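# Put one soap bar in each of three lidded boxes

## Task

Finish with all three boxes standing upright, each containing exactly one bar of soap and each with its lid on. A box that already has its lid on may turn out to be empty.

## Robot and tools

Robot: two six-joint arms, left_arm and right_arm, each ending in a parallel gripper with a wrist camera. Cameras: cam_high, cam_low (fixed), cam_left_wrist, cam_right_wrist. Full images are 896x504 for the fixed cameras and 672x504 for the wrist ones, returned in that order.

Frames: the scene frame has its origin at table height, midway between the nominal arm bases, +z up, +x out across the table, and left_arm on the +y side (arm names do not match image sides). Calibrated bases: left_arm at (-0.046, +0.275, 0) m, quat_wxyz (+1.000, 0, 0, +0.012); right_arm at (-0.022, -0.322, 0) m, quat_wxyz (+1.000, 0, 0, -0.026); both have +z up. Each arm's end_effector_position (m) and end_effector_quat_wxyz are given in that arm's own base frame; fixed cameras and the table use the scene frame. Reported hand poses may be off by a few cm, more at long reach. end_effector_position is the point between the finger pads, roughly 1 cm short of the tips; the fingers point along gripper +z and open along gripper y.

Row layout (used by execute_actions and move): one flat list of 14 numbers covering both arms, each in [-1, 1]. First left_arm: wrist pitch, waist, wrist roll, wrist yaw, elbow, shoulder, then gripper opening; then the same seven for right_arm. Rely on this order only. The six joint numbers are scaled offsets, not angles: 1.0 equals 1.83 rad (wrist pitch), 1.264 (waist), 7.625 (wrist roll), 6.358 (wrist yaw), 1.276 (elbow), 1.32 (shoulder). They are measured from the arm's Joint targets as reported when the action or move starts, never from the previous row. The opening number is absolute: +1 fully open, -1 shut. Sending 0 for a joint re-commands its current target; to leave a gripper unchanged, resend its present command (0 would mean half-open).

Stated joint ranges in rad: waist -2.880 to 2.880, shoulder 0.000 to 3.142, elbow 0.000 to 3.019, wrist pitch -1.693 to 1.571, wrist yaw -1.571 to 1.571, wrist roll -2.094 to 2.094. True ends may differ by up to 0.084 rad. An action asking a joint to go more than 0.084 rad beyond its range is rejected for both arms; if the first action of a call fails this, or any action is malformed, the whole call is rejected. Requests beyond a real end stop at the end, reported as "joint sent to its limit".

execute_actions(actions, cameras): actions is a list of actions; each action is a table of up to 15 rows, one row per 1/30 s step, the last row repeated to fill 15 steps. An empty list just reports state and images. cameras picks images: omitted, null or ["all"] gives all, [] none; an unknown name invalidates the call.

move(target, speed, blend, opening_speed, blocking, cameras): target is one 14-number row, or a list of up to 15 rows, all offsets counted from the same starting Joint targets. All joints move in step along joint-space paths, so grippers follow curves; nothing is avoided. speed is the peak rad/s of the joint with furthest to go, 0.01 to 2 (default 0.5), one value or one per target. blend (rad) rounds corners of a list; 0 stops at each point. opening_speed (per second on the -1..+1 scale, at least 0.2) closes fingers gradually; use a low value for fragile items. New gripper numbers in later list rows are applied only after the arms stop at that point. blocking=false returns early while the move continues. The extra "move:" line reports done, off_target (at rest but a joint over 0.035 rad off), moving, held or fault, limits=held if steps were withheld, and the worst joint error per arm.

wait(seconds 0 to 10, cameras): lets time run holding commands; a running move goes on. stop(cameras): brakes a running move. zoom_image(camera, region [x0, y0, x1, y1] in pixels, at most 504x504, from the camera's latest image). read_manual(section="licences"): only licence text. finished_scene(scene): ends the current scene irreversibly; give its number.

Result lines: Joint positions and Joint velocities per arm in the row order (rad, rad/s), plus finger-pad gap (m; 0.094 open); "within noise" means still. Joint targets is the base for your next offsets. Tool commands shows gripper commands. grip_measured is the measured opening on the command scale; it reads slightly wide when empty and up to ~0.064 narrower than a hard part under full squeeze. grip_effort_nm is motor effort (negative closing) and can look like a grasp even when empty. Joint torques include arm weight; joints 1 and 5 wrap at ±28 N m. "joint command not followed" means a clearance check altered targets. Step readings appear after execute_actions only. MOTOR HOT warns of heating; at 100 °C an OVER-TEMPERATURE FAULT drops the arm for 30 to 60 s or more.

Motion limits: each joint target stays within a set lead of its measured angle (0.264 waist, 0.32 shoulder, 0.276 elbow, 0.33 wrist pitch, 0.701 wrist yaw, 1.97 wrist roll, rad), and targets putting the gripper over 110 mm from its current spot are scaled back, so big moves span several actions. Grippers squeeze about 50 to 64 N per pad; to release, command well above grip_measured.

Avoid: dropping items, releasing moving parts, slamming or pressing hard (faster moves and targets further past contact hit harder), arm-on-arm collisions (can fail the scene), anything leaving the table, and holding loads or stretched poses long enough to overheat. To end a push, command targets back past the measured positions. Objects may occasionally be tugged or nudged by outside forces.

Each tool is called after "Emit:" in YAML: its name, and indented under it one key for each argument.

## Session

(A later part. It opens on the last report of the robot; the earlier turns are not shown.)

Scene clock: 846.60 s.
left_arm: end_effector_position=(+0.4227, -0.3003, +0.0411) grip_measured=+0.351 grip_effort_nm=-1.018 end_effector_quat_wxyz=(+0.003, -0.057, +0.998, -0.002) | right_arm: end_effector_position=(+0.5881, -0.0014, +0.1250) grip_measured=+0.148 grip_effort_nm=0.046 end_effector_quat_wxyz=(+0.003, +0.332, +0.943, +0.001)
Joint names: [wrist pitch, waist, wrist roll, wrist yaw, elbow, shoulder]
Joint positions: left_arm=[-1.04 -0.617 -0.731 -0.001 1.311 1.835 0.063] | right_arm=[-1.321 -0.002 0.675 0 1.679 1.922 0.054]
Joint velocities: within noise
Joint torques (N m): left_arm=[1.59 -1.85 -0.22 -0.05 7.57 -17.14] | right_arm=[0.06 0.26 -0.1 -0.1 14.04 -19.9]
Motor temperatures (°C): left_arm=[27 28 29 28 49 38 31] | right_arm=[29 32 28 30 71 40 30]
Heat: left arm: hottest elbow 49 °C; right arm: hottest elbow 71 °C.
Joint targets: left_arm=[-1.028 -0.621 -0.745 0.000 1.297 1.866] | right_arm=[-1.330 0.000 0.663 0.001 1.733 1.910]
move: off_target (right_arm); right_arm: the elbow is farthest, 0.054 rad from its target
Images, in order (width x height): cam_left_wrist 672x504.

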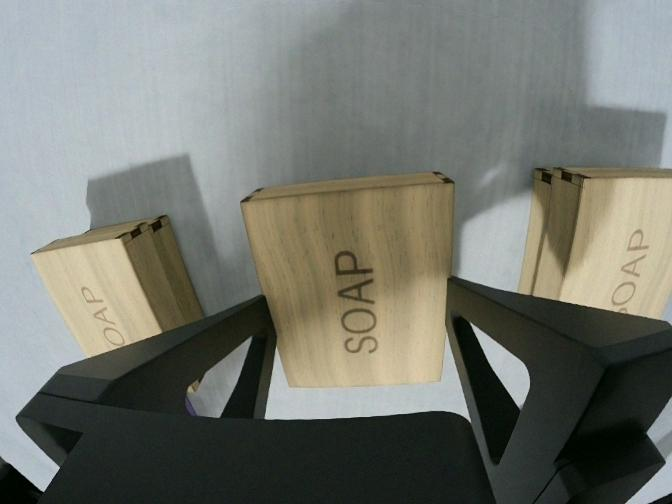

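Emit:
move:
  target:
    - [-0.012,0,0,0,0.049,-0.035,0.2,0,0,0,0,0,0,0.15]
    - [-0.0377,0,0,0,0.0713,-0.0538,0.2,0,0,0,0,0,0,0.15]
    - [-0.0984,0,0,0,0.1168,-0.0939,0.2,0,0,0,0,0,0,0.15]
  speed: [0.08,0.06,0.12]
  cameras: ["cam_left_wrist","cam_low"]

Emit:
zoom_image:
  camera: "cam_low"
  region: [490, 240, 570, 320]

Scene clock: 863.73 s.
left_arm: end_effector_position=(+0.4230, -0.3005, +0.1068) grip_measured=+0.349 grip_effort_nm=-1.038 end_effector_quat_wxyz=(+0.004, -0.057, +0.998, -0.002) | right_arm: end_effector_position=(+0.5881, -0.0014, +0.1250) grip_measured=+0.148 grip_effort_nm=0.046 end_effector_quat_wxyz=(+0.003, +0.332, +0.943, +0.001)
Joint names: [wrist pitch, waist, wrist roll, wrist yaw, elbow, shoulder]
Joint positions: left_arm=[-1.196 -0.617 -0.731 -0.001 1.395 1.761 0.063] | right_arm=[-1.321 -0.002 0.675 0 1.679 1.922 0.054]
Joint velocities: within noise
Joint torques (N m): left_arm=[0.65 -1.9 -0.22 -0.05 14.17 -21.13] | right_arm=[0.05 0.26 -0.1 -0.1 14.05 -19.84]
Motor temperatures (°C): left_arm=[27 28 29 28 48 37 32] | right_arm=[29 32 28 30 71 40 30]
Heat: left arm: hottest elbow 48 °C; right arm: hottest elbow 71 °C.
Joint targets: left_arm=[-1.208 -0.621 -0.745 0.000 1.446 1.743] | right_arm=[-1.330 0.000 0.663 0.001 1.733 1.910]
move: off_target (left_arm, right_arm); left_arm: the elbow is farthest, 0.051 rad from its target; right_arm: the elbow is farthest, 0.054 rad from its target
Images, in order (width x height): cam_low 896x504, cam_left_wrist 672x504.

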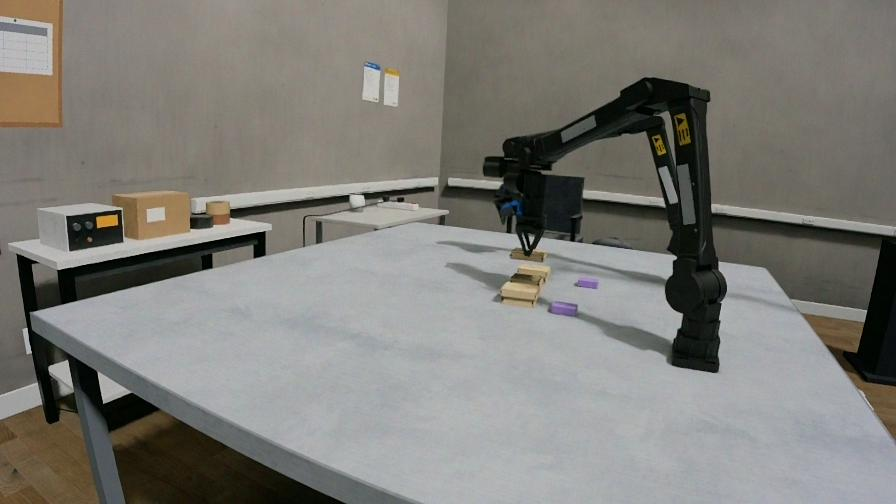

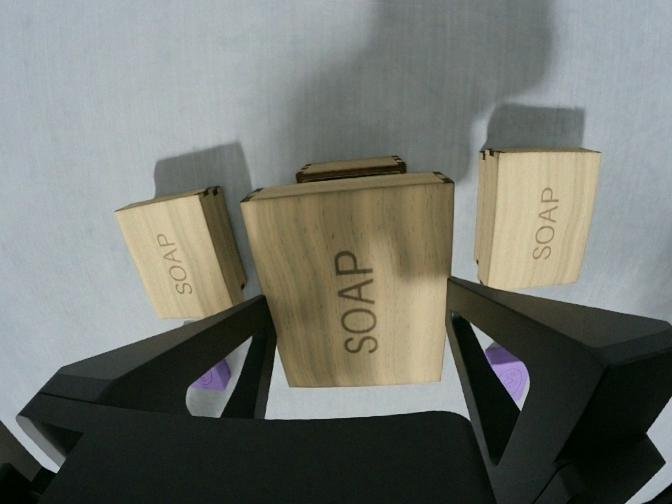

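Scaled by 6.300 from the camera's 896x504 image, which has a finer 1280x720 frame.

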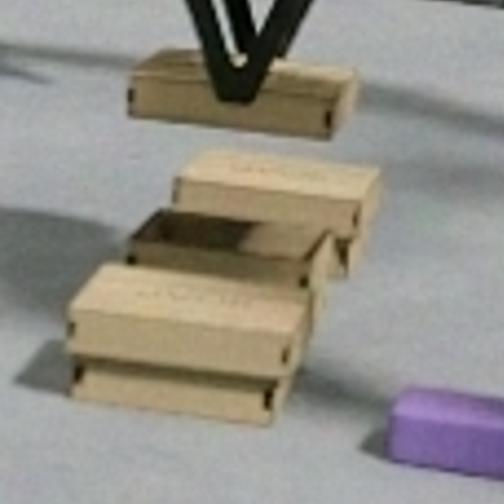

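Emit:
move:
  target: [0,0.514,0,0,0,0,0.2,0,0.50,0,0,0,0,0.15]
  speed: 0.4
  cameras: ["cam_right_wrist","cam_high"]

Scene clock: 881.73 s.
left_arm: end_effector_position=(+0.5185, +0.0162, +0.1068) grip_measured=+0.349 grip_effort_nm=-1.043 end_effector_quat_wxyz=(+0.004, -0.372, +0.928, -0.001) | right_arm: end_effector_position=(+0.4724, +0.3503, +0.1250) grip_measured=+0.148 grip_effort_nm=0.046 end_effector_quat_wxyz=(+0.003, +0.018, +1.000, +0.002)
Joint names: [wrist pitch, waist, wrist roll, wrist yaw, elbow, shoulder]
Joint positions: left_arm=[-1.197 0.032 -0.731 -0.001 1.395 1.761 0.063] | right_arm=[-1.321 0.639 0.675 0 1.679 1.922 0.054]
Joint velocities: within noise
Joint torques (N m): left_arm=[0.64 -1.85 -0.22 -0.06 14.16 -21.19] | right_arm=[0.06 -0.5 -0.1 -0.11 14.05 -19.9]
Motor temperatures (°C): left_arm=[27 28 29 28 50 37 32] | right_arm=[29 32 28 30 71 40 30]
Heat: left arm: hottest elbow 50 °C; right arm: hottest elbow 71 °C.
Joint targets: left_arm=[-1.208 0.029 -0.745 0.000 1.446 1.743] | right_arm=[-1.330 0.633 0.663 0.000 1.733 1.910]
move: off_target (left_arm, right_arm); left_arm: the elbow is farthest, 0.051 rad from its target; right_arm: the elbow is farthest, 0.054 rad from its target
Images, in order (width x height): cam_high 896x504, cam_right_wrist 672x504.

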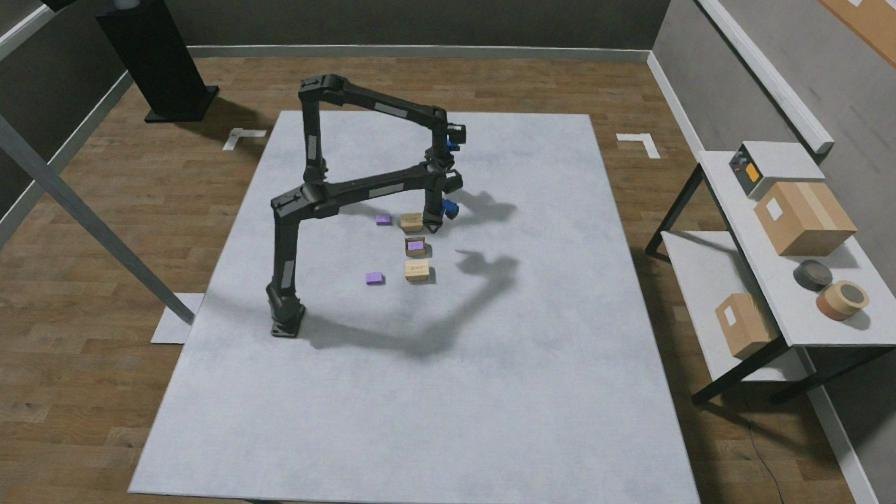

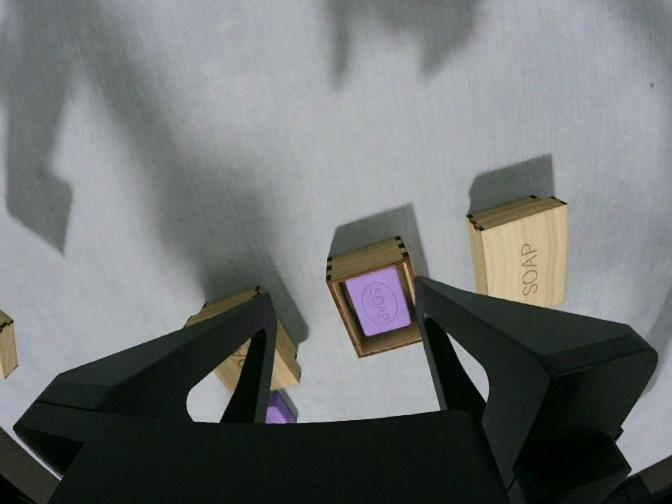

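Emit:
move:
  target: [0,-0.514,0,0,0,0,0.2,0,-0.55,0,0,0,0,0.15]
  speed: 0.4
  cameras: ["cam_left_wrist","cam_low"]

Emit:
zoom_image:
  camera: "cam_left_wrist"
  region: [220, 140, 480, 300]

Scene clock: 891.80 s.
left_arm: end_effector_position=(+0.4210, -0.3032, +0.1068) grip_measured=+0.349 grip_effort_nm=-1.038 end_effector_quat_wxyz=(+0.003, -0.054, +0.999, -0.002) | right_arm: end_effector_position=(+0.5867, -0.0409, +0.1250) grip_measured=+0.148 grip_effort_nm=0.046 end_effector_quat_wxyz=(+0.003, +0.363, +0.932, +0.001)
Joint names: [wrist pitch, waist, wrist roll, wrist yaw, elbow, shoulder]
Joint positions: left_arm=[-1.197 -0.624 -0.731 -0.001 1.395 1.761 0.063] | right_arm=[-1.321 -0.069 0.675 0 1.679 1.922 0.054]
Joint velocities: within noise
Joint torques (N m): left_arm=[0.64 -1.38 -0.22 -0.06 14.16 -21.19] | right_arm=[0.06 1.08 -0.1 -0.1 14.05 -19.84]
Motor temperatures (°C): left_arm=[27 28 29 28 51 37 33] | right_arm=[29 32 28 30 72 40 30]
Heat: left arm: hottest elbow 51 °C; right arm: hottest elbow 72 °C.
Joint targets: left_arm=[-1.208 -0.621 -0.745 0.000 1.446 1.743] | right_arm=[-1.330 -0.063 0.663 0.000 1.733 1.910]
move: off_target (left_arm, right_arm); left_arm: the elbow is farthest, 0.051 rad from its target; right_arm: the elbow is farthest, 0.054 rad from its target
Images, in order (width x height): cam_low 896x504, cam_left_wrist 672x504.

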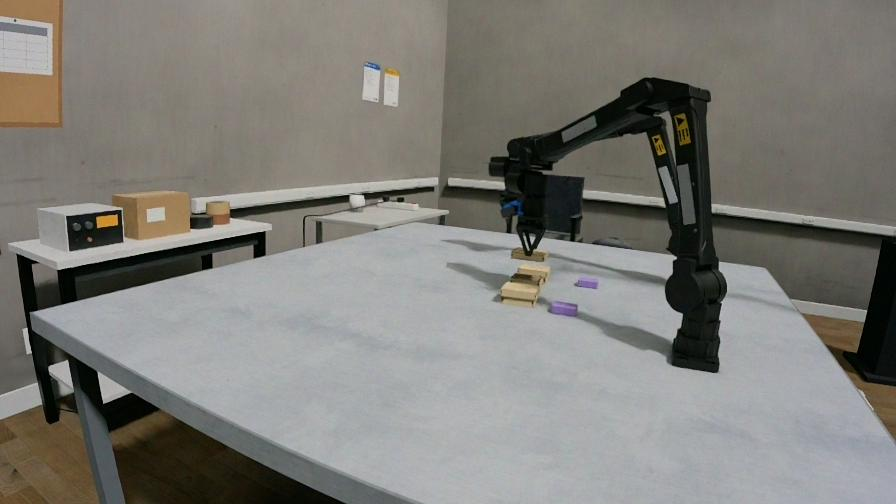

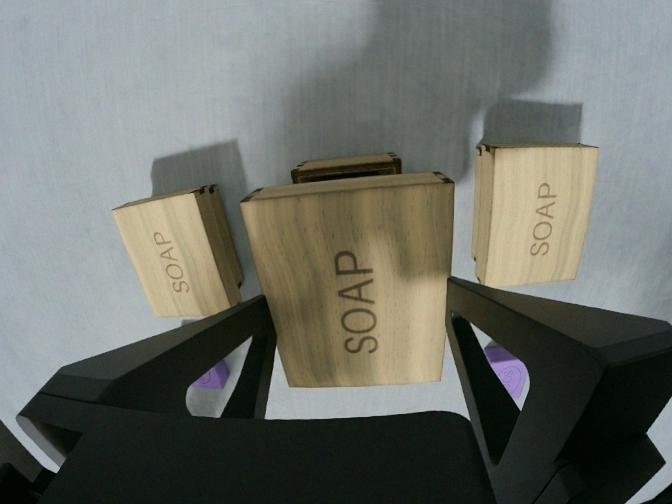

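Scaled by 1.938 from the camera's 672x504 image, which has a finer 960x720 frame.

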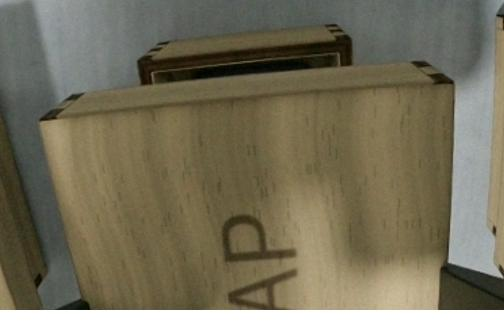

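Emit:
move:
  target:
    - [0,0.011,0,0,-0.047,0.012,0.2,0,0,0,0,0,0,0.15]
    - [0.0781,0.011,0,0,-0.1019,0.0735,0.2,0,0,0,0,0,0,0.15]
  speed: 0.1
  cameras: ["cam_left_wrist","cam_low"]

Emit:
zoom_image:
  camera: "cam_left_wrist"
  region: [230, 160, 470, 280]

Emit:
zoom_image:
  camera: "cam_low"
  region: [500, 250, 560, 300]

Scene clock: 911.57 s.
left_arm: end_effector_position=(+0.4214, -0.3003, +0.0574) grip_measured=+0.349 grip_effort_nm=-1.038 end_effector_quat_wxyz=(+0.003, -0.056, +0.998, -0.002) | right_arm: end_effector_position=(+0.5867, -0.0409, +0.1250) grip_measured=+0.148 grip_effort_nm=0.042 end_effector_quat_wxyz=(+0.003, +0.363, +0.932, +0.001)
Joint names: [wrist pitch, waist, wrist roll, wrist yaw, elbow, shoulder]
Joint positions: left_arm=[-1.078 -0.619 -0.731 -0.001 1.325 1.812 0.063] | right_arm=[-1.321 -0.069 0.675 0 1.679 1.922 0.054]
Joint velocities: within noise
Joint torques (N m): left_arm=[1.68 -0.73 -0.21 -0.06 8.18 -17.38] | right_arm=[0.05 0.62 -0.11 -0.1 14.05 -19.84]
Motor temperatures (°C): left_arm=[27 28 29 28 52 38 33] | right_arm=[29 32 28 30 72 40 30]
Heat: left arm: hottest elbow 52 °C; right arm: hottest elbow 72 °C.
Joint targets: left_arm=[-1.065 -0.607 -0.745 0.000 1.316 1.839] | right_arm=[-1.330 -0.063 0.663 0.000 1.733 1.910]
move: off_target (right_arm); right_arm: the elbow is farthest, 0.054 rad from its target
Images, in order (width x height): cam_low 896x504, cam_left_wrist 672x504.

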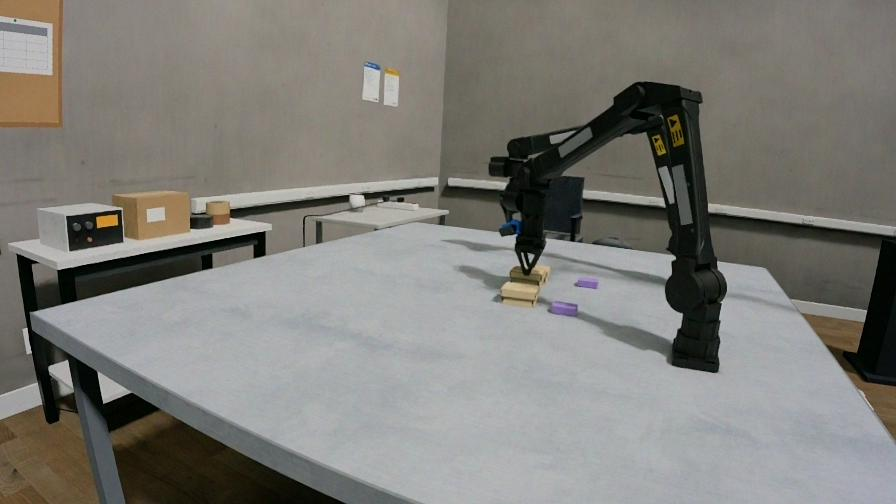

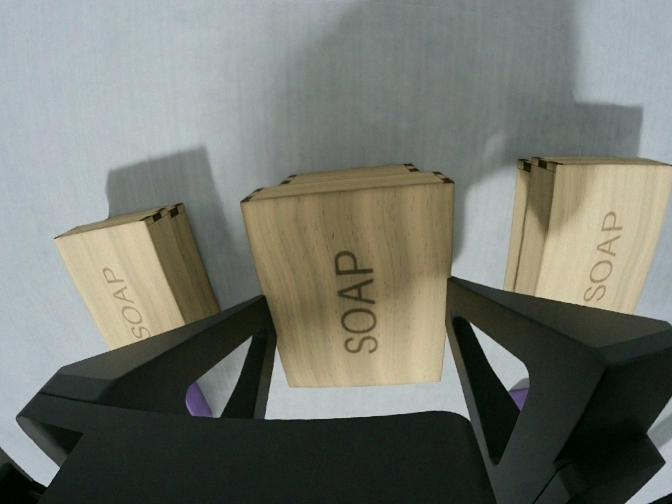

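Scaled by 2.100 from the camera's 672x504 image, which has a finer 960x720 frame.

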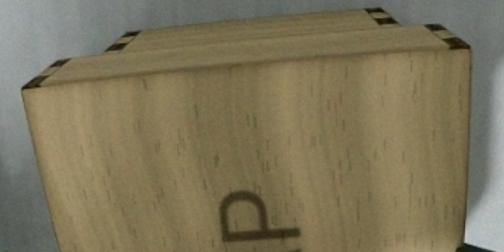

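Scaled by 8.400 from the camera's 896x504 image, which has a finer 1280x720 frame.

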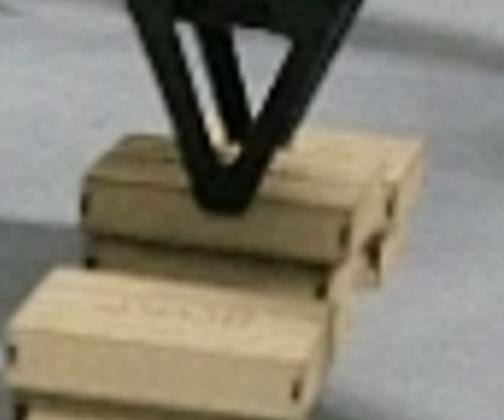

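Emit:
move:
  target: [0.007,0.005,0,0,0,0.0104,0.2,0,0,0,0,0,0,0.15]
  speed: 0.05
  cameras: ["cam_left_wrist","cam_low"]

Emit:
zoom_image:
  camera: "cam_left_wrist"
  region: [230, 160, 470, 280]

Emit:
zoom_image:
  camera: "cam_low"
  region: [500, 250, 560, 300]

Scene clock: 927.33 s.
left_arm: end_effector_position=(+0.4242, -0.2994, +0.0516) grip_measured=+0.349 grip_effort_nm=-1.038 end_effector_quat_wxyz=(+0.002, -0.059, +0.998, -0.001) | right_arm: end_effector_position=(+0.5867, -0.0409, +0.1250) grip_measured=+0.148 grip_effort_nm=0.046 end_effector_quat_wxyz=(+0.003, +0.363, +0.932, +0.001)
Joint names: [wrist pitch, waist, wrist roll, wrist yaw, elbow, shoulder]
Joint positions: left_arm=[-1.067 -0.614 -0.731 -0.001 1.325 1.824 0.063] | right_arm=[-1.321 -0.069 0.675 0 1.679 1.922 0.054]
Joint velocities: within noise
Joint torques (N m): left_arm=[1.63 -0.56 -0.22 -0.06 8.1 -17.2] | right_arm=[0.06 0.62 -0.1 -0.1 14.05 -19.9]
Motor temperatures (°C): left_arm=[27 28 29 28 52 37 33] | right_arm=[29 32 28 30 72 41 30]
Heat: left arm: hottest elbow 52 °C; right arm: hottest elbow 72 °C.
Joint targets: left_arm=[-1.052 -0.601 -0.745 0.000 1.316 1.853] | right_arm=[-1.330 -0.063 0.663 0.000 1.733 1.910]
move: off_target (right_arm); right_arm: the elbow is farthest, 0.054 rad from its target
Images, in order (width x height): cam_low 896x504, cam_left_wrist 672x504.

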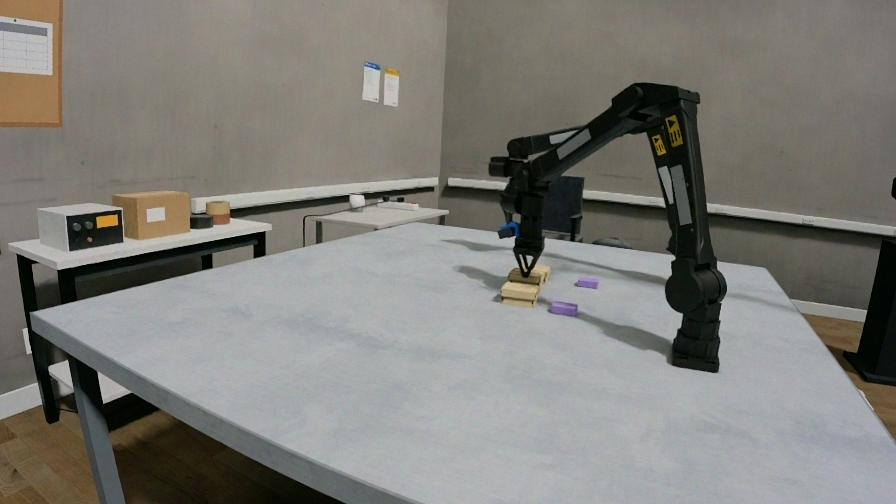

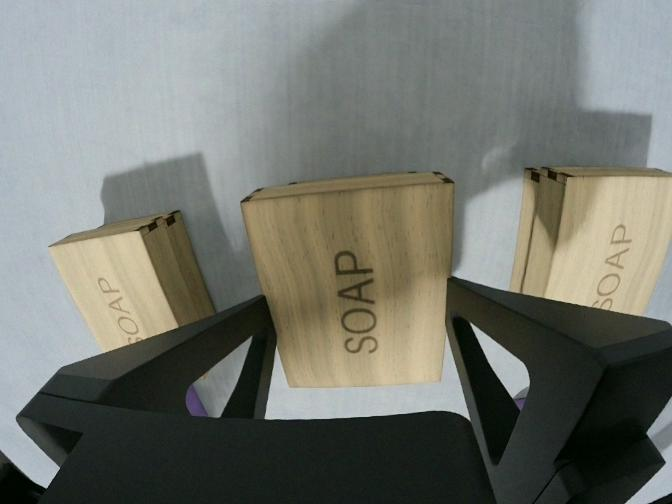

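Scaled by 2.100 from the camera's 672x504 image, which has a finer 960x720 frame.

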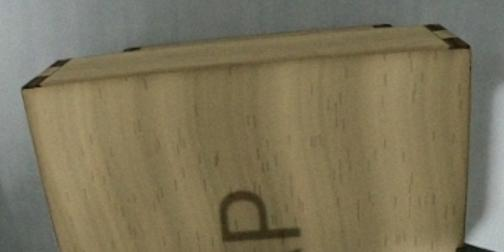

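Scaled by 8.400 from the camera's 896x504 image, which has a finer 1280x720 frame.

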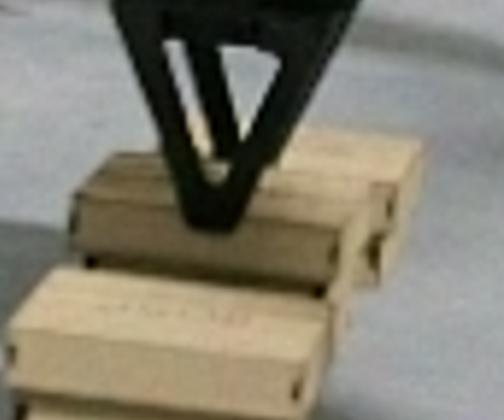

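Emit:
move:
  target: [0,-0.0225,0,0,0,0,0.2,0,0,0,0,0,0,0.15]
  speed: 0.05
  cameras: ["cam_left_wrist","cam_low"]

Emit:
zoom_image:
  camera: "cam_left_wrist"
  region: [230, 160, 470, 280]

Emit:
zoom_image:
  camera: "cam_low"
  region: [500, 250, 560, 300]

Scene clock: 943.80 s.
left_arm: end_effector_position=(+0.4237, -0.3010, +0.0516) grip_measured=+0.349 grip_effort_nm=-1.043 end_effector_quat_wxyz=(+0.003, -0.057, +0.998, -0.002) | right_arm: end_effector_position=(+0.5867, -0.0409, +0.1250) grip_measured=+0.148 grip_effort_nm=0.046 end_effector_quat_wxyz=(+0.003, +0.363, +0.932, +0.001)
Joint names: [wrist pitch, waist, wrist roll, wrist yaw, elbow, shoulder]
Joint positions: left_arm=[-1.065 -0.617 -0.731 -0.001 1.325 1.824 0.063] | right_arm=[-1.321 -0.069 0.675 0 1.679 1.922 0.054]
Joint velocities: within noise
Joint torques (N m): left_arm=[1.46 -2.26 -0.22 -0.06 8.1 -17.26] | right_arm=[0.06 0.62 -0.1 -0.1 14.05 -19.84]
Motor temperatures (°C): left_arm=[27 28 29 28 51 39 33] | right_arm=[29 32 28 30 72 41 30]
Heat: left arm: hottest elbow 51 °C; right arm: hottest elbow 72 °C.
Joint targets: left_arm=[-1.052 -0.629 -0.745 0.000 1.316 1.853] | right_arm=[-1.330 -0.063 0.663 0.000 1.733 1.910]
move: off_target (right_arm); right_arm: the elbow is farthest, 0.054 rad from its target
Images, in order (width x height): cam_low 896x504, cam_left_wrist 672x504.

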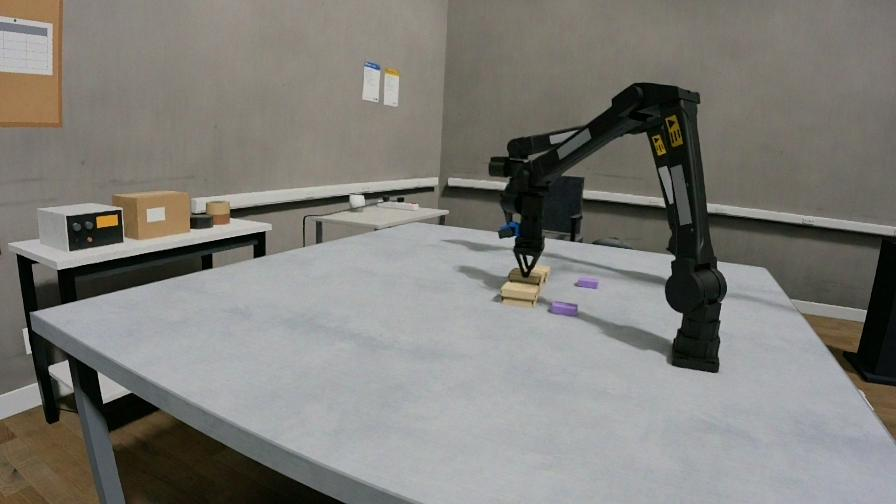

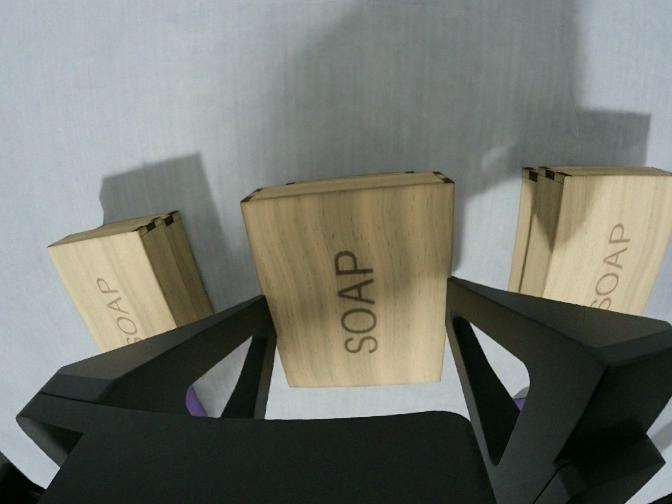

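Scaled by 2.100 from the camera's 672x504 image, which has a finer 960x720 frame.

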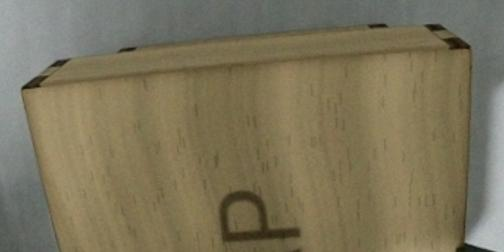

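Scaled by 8.400 from the camera's 896x504 image, which has a finer 1280x720 frame.

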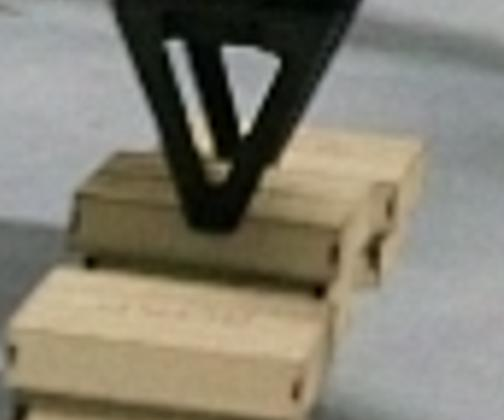

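Emit:
move:
  target: [0.0155,-0.001,0,0,-0.0096,0.0122,0.2,0,0,0,0,0,0,0.15]
  speed: 0.05
  cameras: ["cam_left_wrist","cam_low"]

Emit:
zoom_image:
  camera: "cam_left_wrist"
  region: [230, 160, 470, 280]

Emit:
zoom_image:
  camera: "cam_low"
  region: [500, 250, 560, 300]

Scene clock: 956.57 s.
left_arm: end_effector_position=(+0.4238, -0.3020, +0.0409) grip_measured=+0.349 grip_effort_nm=-1.043 end_effector_quat_wxyz=(+0.004, -0.056, +0.998, -0.002) | right_arm: end_effector_position=(+0.5867, -0.0409, +0.1250) grip_measured=+0.148 grip_effort_nm=0.046 end_effector_quat_wxyz=(+0.003, +0.363, +0.932, +0.001)
Joint names: [wrist pitch, waist, wrist roll, wrist yaw, elbow, shoulder]
Joint positions: left_arm=[-1.039 -0.619 -0.731 -0.001 1.315 1.838 0.063] | right_arm=[-1.321 -0.069 0.675 0 1.679 1.922 0.054]
Joint velocities: within noise
Joint torques (N m): left_arm=[1.72 -2.55 -0.22 -0.06 7.83 -16.91] | right_arm=[0.05 0.62 -0.11 -0.1 14.05 -19.9]
Motor temperatures (°C): left_arm=[27 28 29 28 50 39 33] | right_arm=[29 32 28 30 72 41 30]
Heat: left arm: hottest elbow 50 °C; right arm: hottest elbow 72 °C.
Joint targets: left_arm=[-1.023 -0.631 -0.745 0.000 1.304 1.869] | right_arm=[-1.330 -0.063 0.663 0.000 1.733 1.910]
move: off_target (right_arm); right_arm: the elbow is farthest, 0.054 rad from its target
Images, in order (width x height): cam_low 896x504, cam_left_wrist 672x504.

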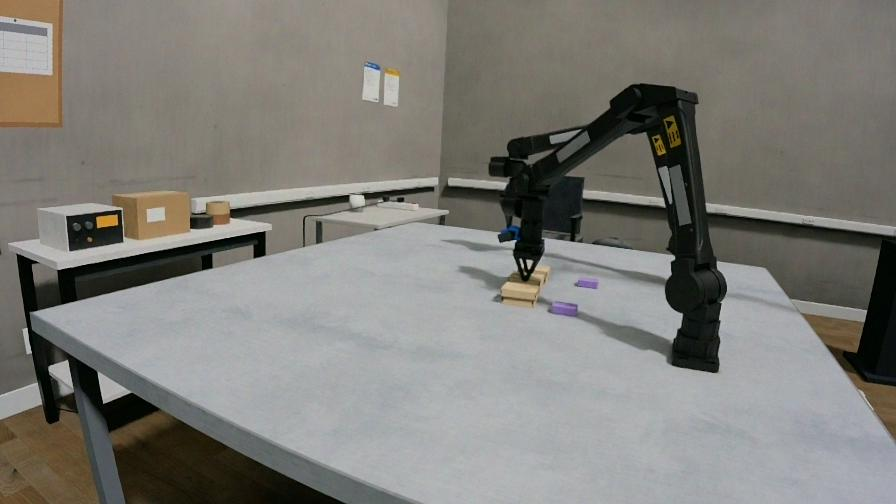

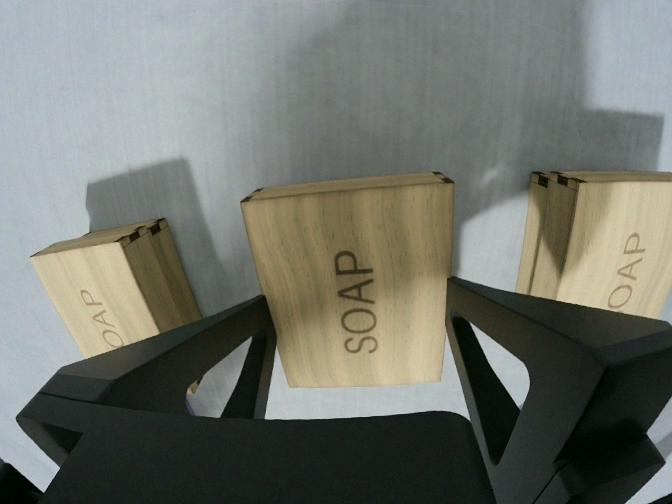

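Scaled by 2.100 from the camera's 672x504 image, which has a finer 960x720 frame.

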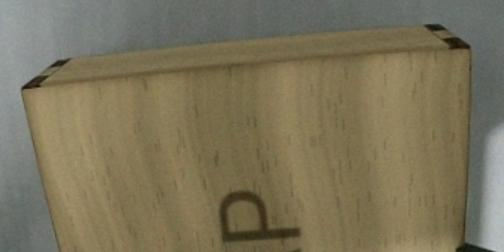

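Scaled by 8.400 from the camera's 896x504 image, which has a finer 1280x720 frame.

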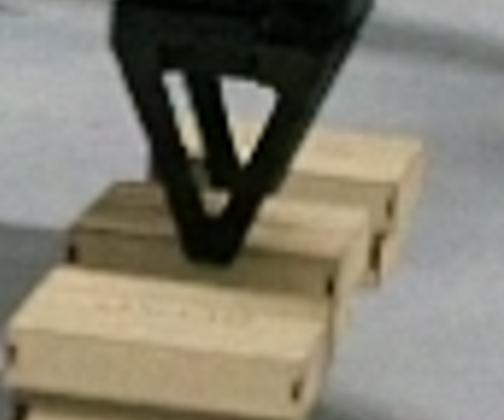

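Emit:
move:
  target: [0,0,0,0,0,0,0.85,0,0,0,0,0,0,0.15]
  opening_speed: 0.6
  cameras: []

Emit:
move:
  target:
    - [-0.016,0,0,0,0.0627,-0.019,0.85,0,0,0,0,0,0,0.15]
    - [-0.1,0,0,0,0.116,-0.0939,0.85,0,0,0,0,0,0,0.15]
    - [-0.1295,-0.0823,0,0,0.253,0.034,1,0,0,0,0,0,0,0.15]
  speed: [0.1,0.15,0.3]
  cameras: ["cam_left_wrist","cam_low"]

Emit:
zoom_image:
  camera: "cam_low"
  region: [490, 240, 570, 320]

Scene clock: 978.70 s.
left_arm: end_effector_position=(+0.4242, -0.3026, +0.0410) grip_measured=+0.846 grip_effort_nm=0.134 end_effector_quat_wxyz=(+0.005, -0.056, +0.998, -0.003) | right_arm: end_effector_position=(+0.5867, -0.0409, +0.1250) grip_measured=+0.148 grip_effort_nm=0.046 end_effector_quat_wxyz=(+0.003, +0.363, +0.932, +0.001)
Joint names: [wrist pitch, waist, wrist roll, wrist yaw, elbow, shoulder]
Joint positions: left_arm=[-1.036 -0.619 -0.732 -0.001 1.315 1.838 0.087] | right_arm=[-1.321 -0.069 0.675 0 1.679 1.922 0.054]
Joint velocities: within noise
Joint torques (N m): left_arm=[1.61 -2.49 -0.21 -0.06 7.8 -17.26] | right_arm=[0.05 0.67 -0.11 -0.11 14.05 -19.9]
Motor temperatures (°C): left_arm=[27 28 29 28 48 39 33] | right_arm=[29 31 28 30 72 41 30]
Heat: left arm: hottest elbow 48 °C; right arm: hottest elbow 72 °C.
Joint targets: left_arm=[-1.024 -0.631 -0.745 0.000 1.304 1.869] | right_arm=[-1.330 -0.063 0.663 0.000 1.733 1.910]
move: off_target (right_arm); right_arm: the elbow is farthest, 0.054 rad from its target
No camera images: "cameras" was empty.

Scene clock: 982.40 s.
left_arm: end_effector_position=(+0.4242, -0.3806, +0.1029) grip_measured=+0.997 grip_effort_nm=0.134 end_effector_quat_wxyz=(+0.002, +0.000, +1.000, -0.001) | right_arm: end_effector_position=(+0.5867, -0.0409, +0.1250) grip_measured=+0.148 grip_effort_nm=0.042 end_effector_quat_wxyz=(+0.003, +0.363, +0.932, +0.001)
Joint names: [wrist pitch, waist, wrist roll, wrist yaw, elbow, shoulder]
Joint positions: left_arm=[-1.25 -0.731 -0.732 -0.001 1.576 1.893 0.094] | right_arm=[-1.321 -0.069 0.675 0 1.679 1.922 0.054]
Joint velocities: within noise
Joint torques (N m): left_arm=[0.62 -1.85 -0.21 -0.06 14.32 -20.07] | right_arm=[0.05 0.67 -0.11 -0.1 14.05 -19.84]
Motor temperatures (°C): left_arm=[27 28 29 28 49 39 33] | right_arm=[29 31 28 30 72 41 30]
Heat: left arm: hottest elbow 49 °C; right arm: hottest elbow 72 °C.
Joint targets: left_arm=[-1.261 -0.735 -0.745 0.000 1.627 1.914] | right_arm=[-1.330 -0.063 0.663 0.000 1.733 1.910]
move: off_target (left_arm, right_arm); target 3's new numbers were sent with left_arm's elbow 0.051 rad from that target; left_arm: the elbow is farthest, 0.051 rad from its target; right_arm: the elbow is farthest, 0.054 rad from its target
Images, in order (width x height): cam_low 896x504, cam_left_wrist 672x504.

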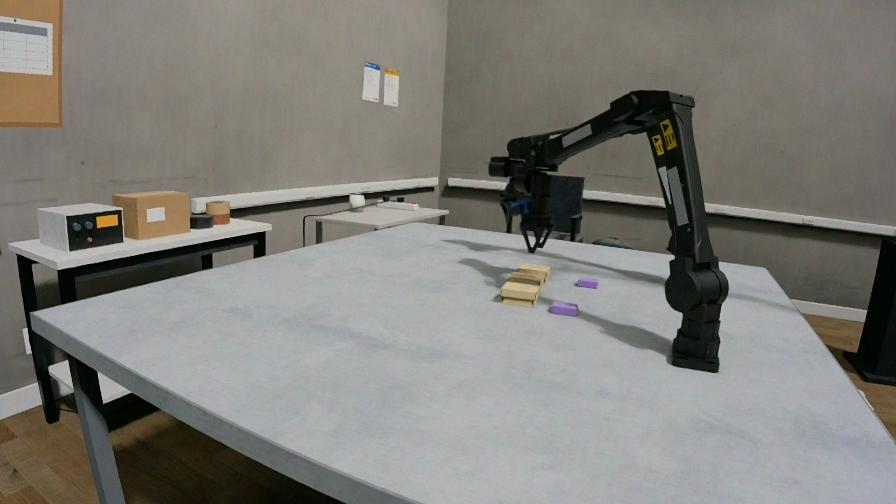

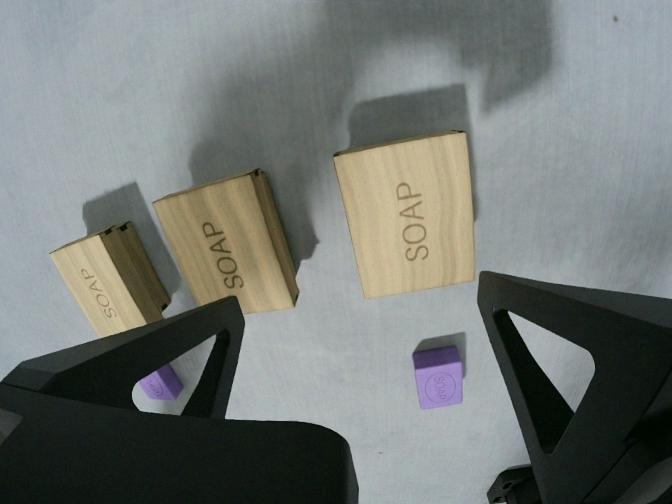

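Scaled by 6.300 from the camera's 896x504 image, which has a finer 1280x720 frame.

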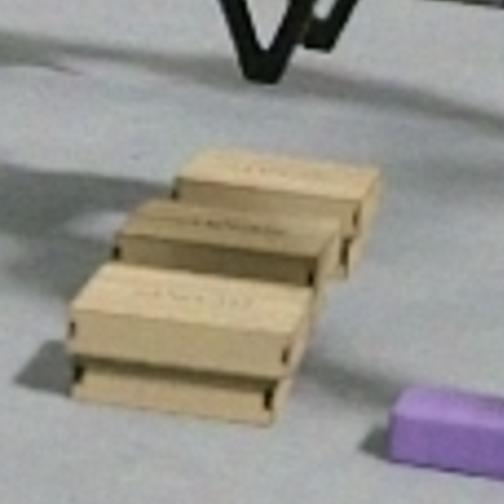

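Emit:
move:
  target:
    - [0,-0.0261,-0.0169,0,0.0329,0.015,1,0,0,0,0,0,0,0.15]
    - [0.0388,-0.0261,-0.0169,0,0.0329,0.0697,1,0,0,0,0,0,0,0.15]
  speed: 0.15
  cameras: ["cam_left_wrist"]

Scene clock: 1002.97 s.
left_arm: end_effector_position=(+0.4314, -0.4084, +0.0698) grip_measured=+0.997 grip_effort_nm=0.134 end_effector_quat_wxyz=(+0.003, -0.051, +0.999, -0.002) | right_arm: end_effector_position=(+0.5867, -0.0409, +0.1250) grip_measured=+0.148 grip_effort_nm=0.046 end_effector_quat_wxyz=(+0.003, +0.363, +0.932, +0.001)
Joint names: [wrist pitch, waist, wrist roll, wrist yaw, elbow, shoulder]
Joint positions: left_arm=[-1.202 -0.757 -0.86 -0.001 1.619 1.981 0.094] | right_arm=[-1.321 -0.069 0.675 0 1.679 1.922 0.054]
Joint velocities: within noise
Joint torques (N m): left_arm=[1.59 -2.32 -0.21 -0.07 14.12 -20.25] | right_arm=[0.05 0.67 -0.1 -0.1 14.04 -19.84]
Motor temperatures (°C): left_arm=[27 28 29 28 53 40 32] | right_arm=[29 31 28 30 72 41 30]
Heat: left arm: hottest elbow 53 °C; right arm: hottest elbow 72 °C.
Joint targets: left_arm=[-1.190 -0.768 -0.874 0.000 1.669 2.006] | right_arm=[-1.330 -0.063 0.663 0.000 1.733 1.910]
move: off_target (left_arm, right_arm); left_arm: the elbow is farthest, 0.050 rad from its target; right_arm: the elbow is farthest, 0.054 rad from its target
Images, in order (width x height): cam_left_wrist 672x504.

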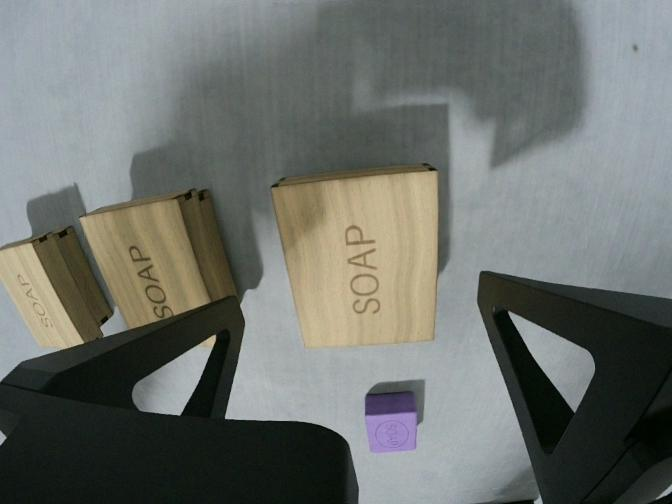

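Emit:
move:
  target:
    - [0,0,0,0,-0.04,0,1,0,0,0,0,0,0,0.15]
    - [0.029,0,0,0,-0.0705,0.0245,1,0,0,0,0,0,0,0.15]
  speed: 0.07
  cameras: ["cam_left_wrist"]

Scene clock: 1013.37 s.
left_arm: end_effector_position=(+0.4306, -0.4076, +0.0435) grip_measured=+0.997 grip_effort_nm=0.134 end_effector_quat_wxyz=(+0.001, -0.051, +0.999, +0.000) | right_arm: end_effector_position=(+0.5867, -0.0409, +0.1250) grip_measured=+0.148 grip_effort_nm=0.042 end_effector_quat_wxyz=(+0.003, +0.363, +0.932, +0.001)
Joint names: [wrist pitch, waist, wrist roll, wrist yaw, elbow, shoulder]
Joint positions: left_arm=[-1.149 -0.757 -0.86 -0.001 1.588 2.007 0.094] | right_arm=[-1.321 -0.069 0.675 0 1.679 1.922 0.054]
Joint velocities: within noise
Joint torques (N m): left_arm=[1.59 -2.32 -0.22 -0.07 8.35 -20.54] | right_arm=[0.05 0.67 -0.11 -0.1 14.06 -19.84]
Motor temperatures (°C): left_arm=[27 28 29 28 53 39 32] | right_arm=[29 31 28 30 72 41 30]
Heat: left arm: hottest elbow 53 °C; right arm: hottest elbow 72 °C.
Joint targets: left_arm=[-1.137 -0.768 -0.874 0.000 1.579 2.038] | right_arm=[-1.330 -0.063 0.663 0.000 1.733 1.910]
move: off_target (right_arm); right_arm: the elbow is farthest, 0.054 rad from its target
Images, in order (width x height): cam_left_wrist 672x504.

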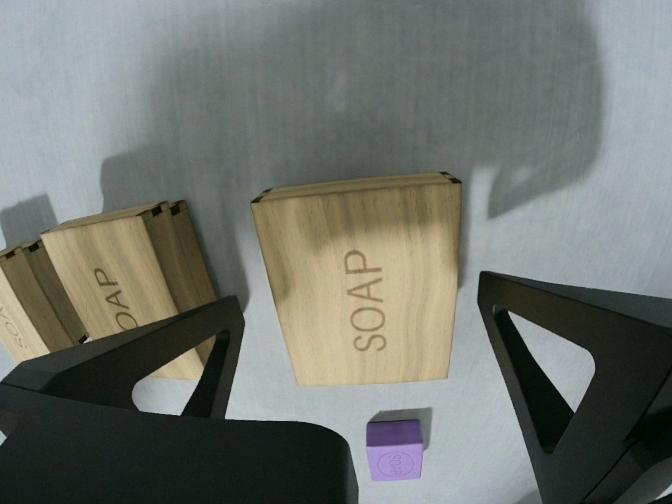

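Emit:
move:
  target: [0.003,-0.0055,0,0,-0.0035,0.0025,1,0,0,0,0,0,0,0.15]
  speed: 0.07
  cameras: []

Emit:
move:
  target: [0,0,0,0,0,0,0.2,0,0,0,0,0,0,0.15]
  opening_speed: 0.4
  cameras: ["cam_left_wrist"]

Scene clock: 1023.57 s.
left_arm: end_effector_position=(+0.4289, -0.4113, +0.0435) grip_measured=+0.997 grip_effort_nm=0.134 end_effector_quat_wxyz=(+0.003, -0.048, +0.999, -0.003) | right_arm: end_effector_position=(+0.5867, -0.0409, +0.1250) grip_measured=+0.148 grip_effort_nm=0.051 end_effector_quat_wxyz=(+0.003, +0.363, +0.932, +0.001)
Joint names: [wrist pitch, waist, wrist roll, wrist yaw, elbow, shoulder]
Joint positions: left_arm=[-1.144 -0.764 -0.86 -0.001 1.588 2.007 0.094] | right_arm=[-1.321 -0.069 0.675 0 1.679 1.922 0.054]
Joint velocities: within noise
Joint torques (N m): left_arm=[1.63 -2.43 -0.22 -0.07 7.99 -20.25] | right_arm=[0.06 0.67 -0.11 -0.1 14.04 -19.9]
Motor temperatures (°C): left_arm=[27 28 29 28 53 39 31] | right_arm=[29 31 28 30 73 41 30]
Heat: left arm: hottest elbow 53 °C; right arm: hottest elbow 73 °C.
Joint targets: left_arm=[-1.131 -0.775 -0.874 0.000 1.574 2.042] | right_arm=[-1.330 -0.063 0.663 0.000 1.733 1.910]
move: off_target (right_arm); right_arm: the elbow is farthest, 0.054 rad from its target
No camera images: "cameras" was empty.

Scene clock: 1025.77 s.
left_arm: end_effector_position=(+0.4290, -0.4114, +0.0436) grip_measured=+0.370 grip_effort_nm=-1.018 end_effector_quat_wxyz=(+0.003, -0.048, +0.999, -0.003) | right_arm: end_effector_position=(+0.5867, -0.0409, +0.1250) grip_measured=+0.148 grip_effort_nm=0.046 end_effector_quat_wxyz=(+0.003, +0.363, +0.932, +0.001)
Joint names: [wrist pitch, waist, wrist roll, wrist yaw, elbow, shoulder]
Joint positions: left_arm=[-1.143 -0.764 -0.86 -0.001 1.588 2.007 0.064] | right_arm=[-1.321 -0.069 0.675 0 1.679 1.922 0.054]
Joint velocities: within noise
Joint torques (N m): left_arm=[1.59 -2.43 -0.22 -0.06 7.99 -20.31] | right_arm=[0.06 0.67 -0.1 -0.1 14.05 -19.84]
Motor temperatures (°C): left_arm=[27 28 29 28 52 39 31] | right_arm=[29 31 28 30 73 41 30]
Heat: left arm: hottest elbow 52 °C; right arm: hottest elbow 73 °C.
Joint targets: left_arm=[-1.131 -0.775 -0.874 0.000 1.574 2.042] | right_arm=[-1.330 -0.063 0.663 0.000 1.733 1.910]
move: off_target (right_arm); right_arm: the elbow is farthest, 0.054 rad from its target
Images, in order (width x height): cam_left_wrist 672x504.

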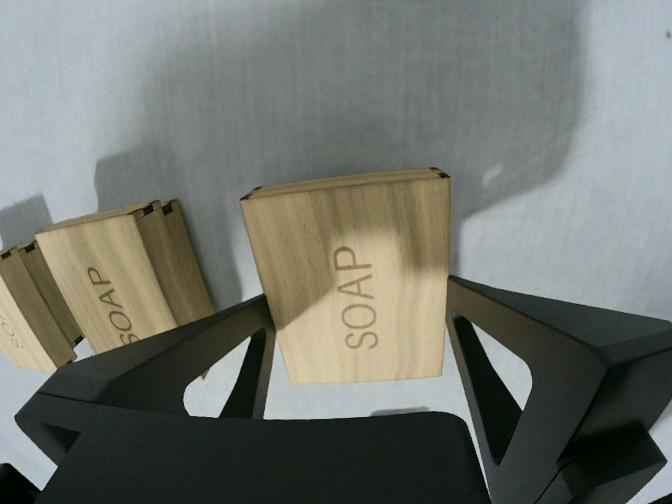

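Emit:
move:
  target:
    - [-0.012,0,0,0,0.049,-0.035,0.2,0,0,0,0,0,0,0.15]
    - [-0.0355,0,0,0,0.0721,-0.053,0.2,0,0,0,0,0,0,0.15]
    - [-0.0896,0,0,0,0.1176,-0.0844,0.2,0,0,0,0,0,0,0.15]
  speed: [0.08,0.06,0.12]
  cameras: ["cam_left_wrist","cam_low"]

Emit:
zoom_image:
  camera: "cam_low"
  region: [490, 240, 570, 320]

Scene clock: 1041.73 s.
left_arm: end_effector_position=(+0.4292, -0.4116, +0.1061) grip_measured=+0.368 grip_effort_nm=-1.038 end_effector_quat_wxyz=(+0.003, -0.048, +0.999, -0.003) | right_arm: end_effector_position=(+0.5867, -0.0409, +0.1250) grip_measured=+0.148 grip_effort_nm=0.046 end_effector_quat_wxyz=(+0.003, +0.363, +0.932, +0.001)
Joint names: [wrist pitch, waist, wrist roll, wrist yaw, elbow, shoulder]
Joint positions: left_arm=[-1.284 -0.764 -0.86 -0.001 1.672 1.951 0.064] | right_arm=[-1.321 -0.069 0.675 0 1.679 1.922 0.054]
Joint velocities: within noise
Joint torques (N m): left_arm=[0.62 -2.37 -0.22 -0.07 14.49 -24.94] | right_arm=[0.05 0.67 -0.1 -0.1 14.05 -19.78]
Motor temperatures (°C): left_arm=[27 28 29 28 52 39 32] | right_arm=[29 31 28 30 73 41 30]
Heat: left arm: hottest elbow 52 °C; right arm: hottest elbow 73 °C.
Joint targets: left_arm=[-1.295 -0.775 -0.874 0.000 1.724 1.930] | right_arm=[-1.330 -0.063 0.663 0.000 1.733 1.910]
move: off_target (left_arm, right_arm); left_arm: the elbow is farthest, 0.052 rad from its target; right_arm: the elbow is farthest, 0.054 rad from its target
Images, in order (width x height): cam_low 896x504, cam_left_wrist 672x504.

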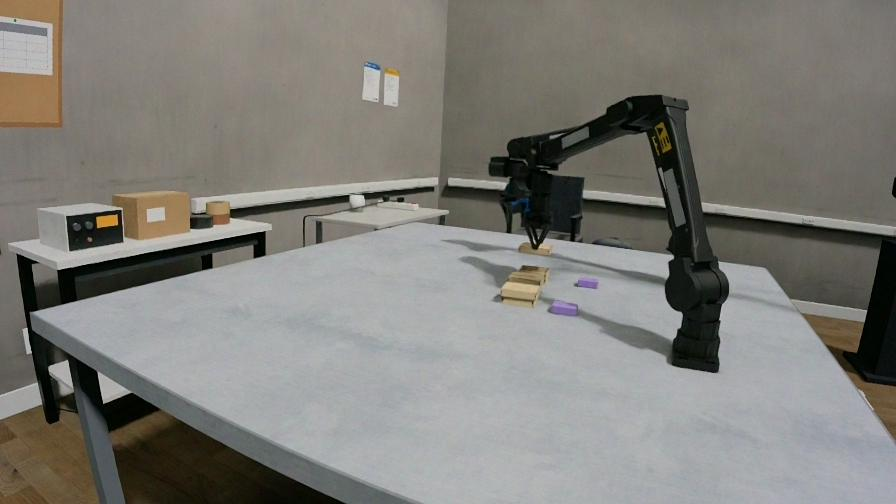

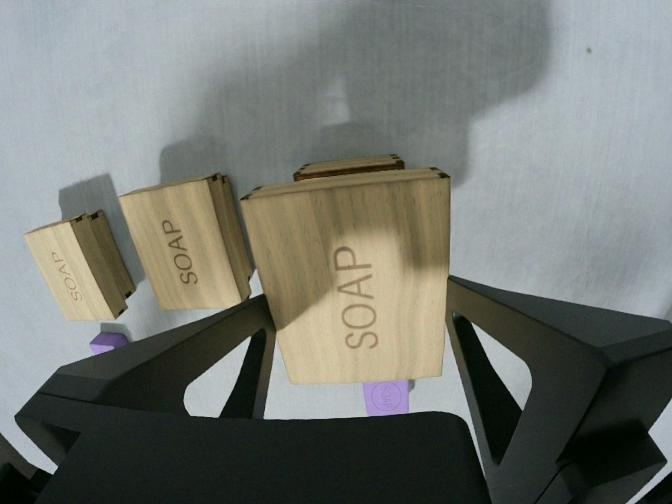

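Scaled by 6.300 from the camera's 896x504 image, which has a finer 1280x720 frame.

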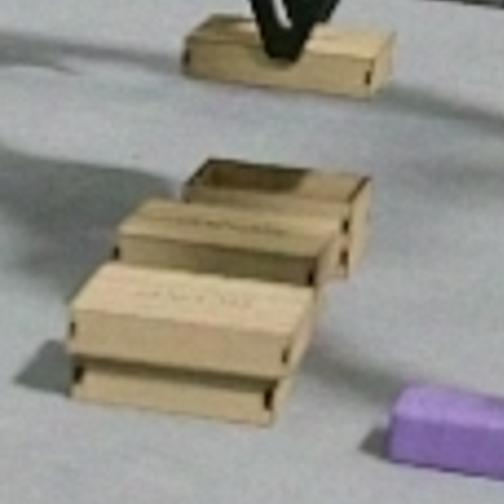

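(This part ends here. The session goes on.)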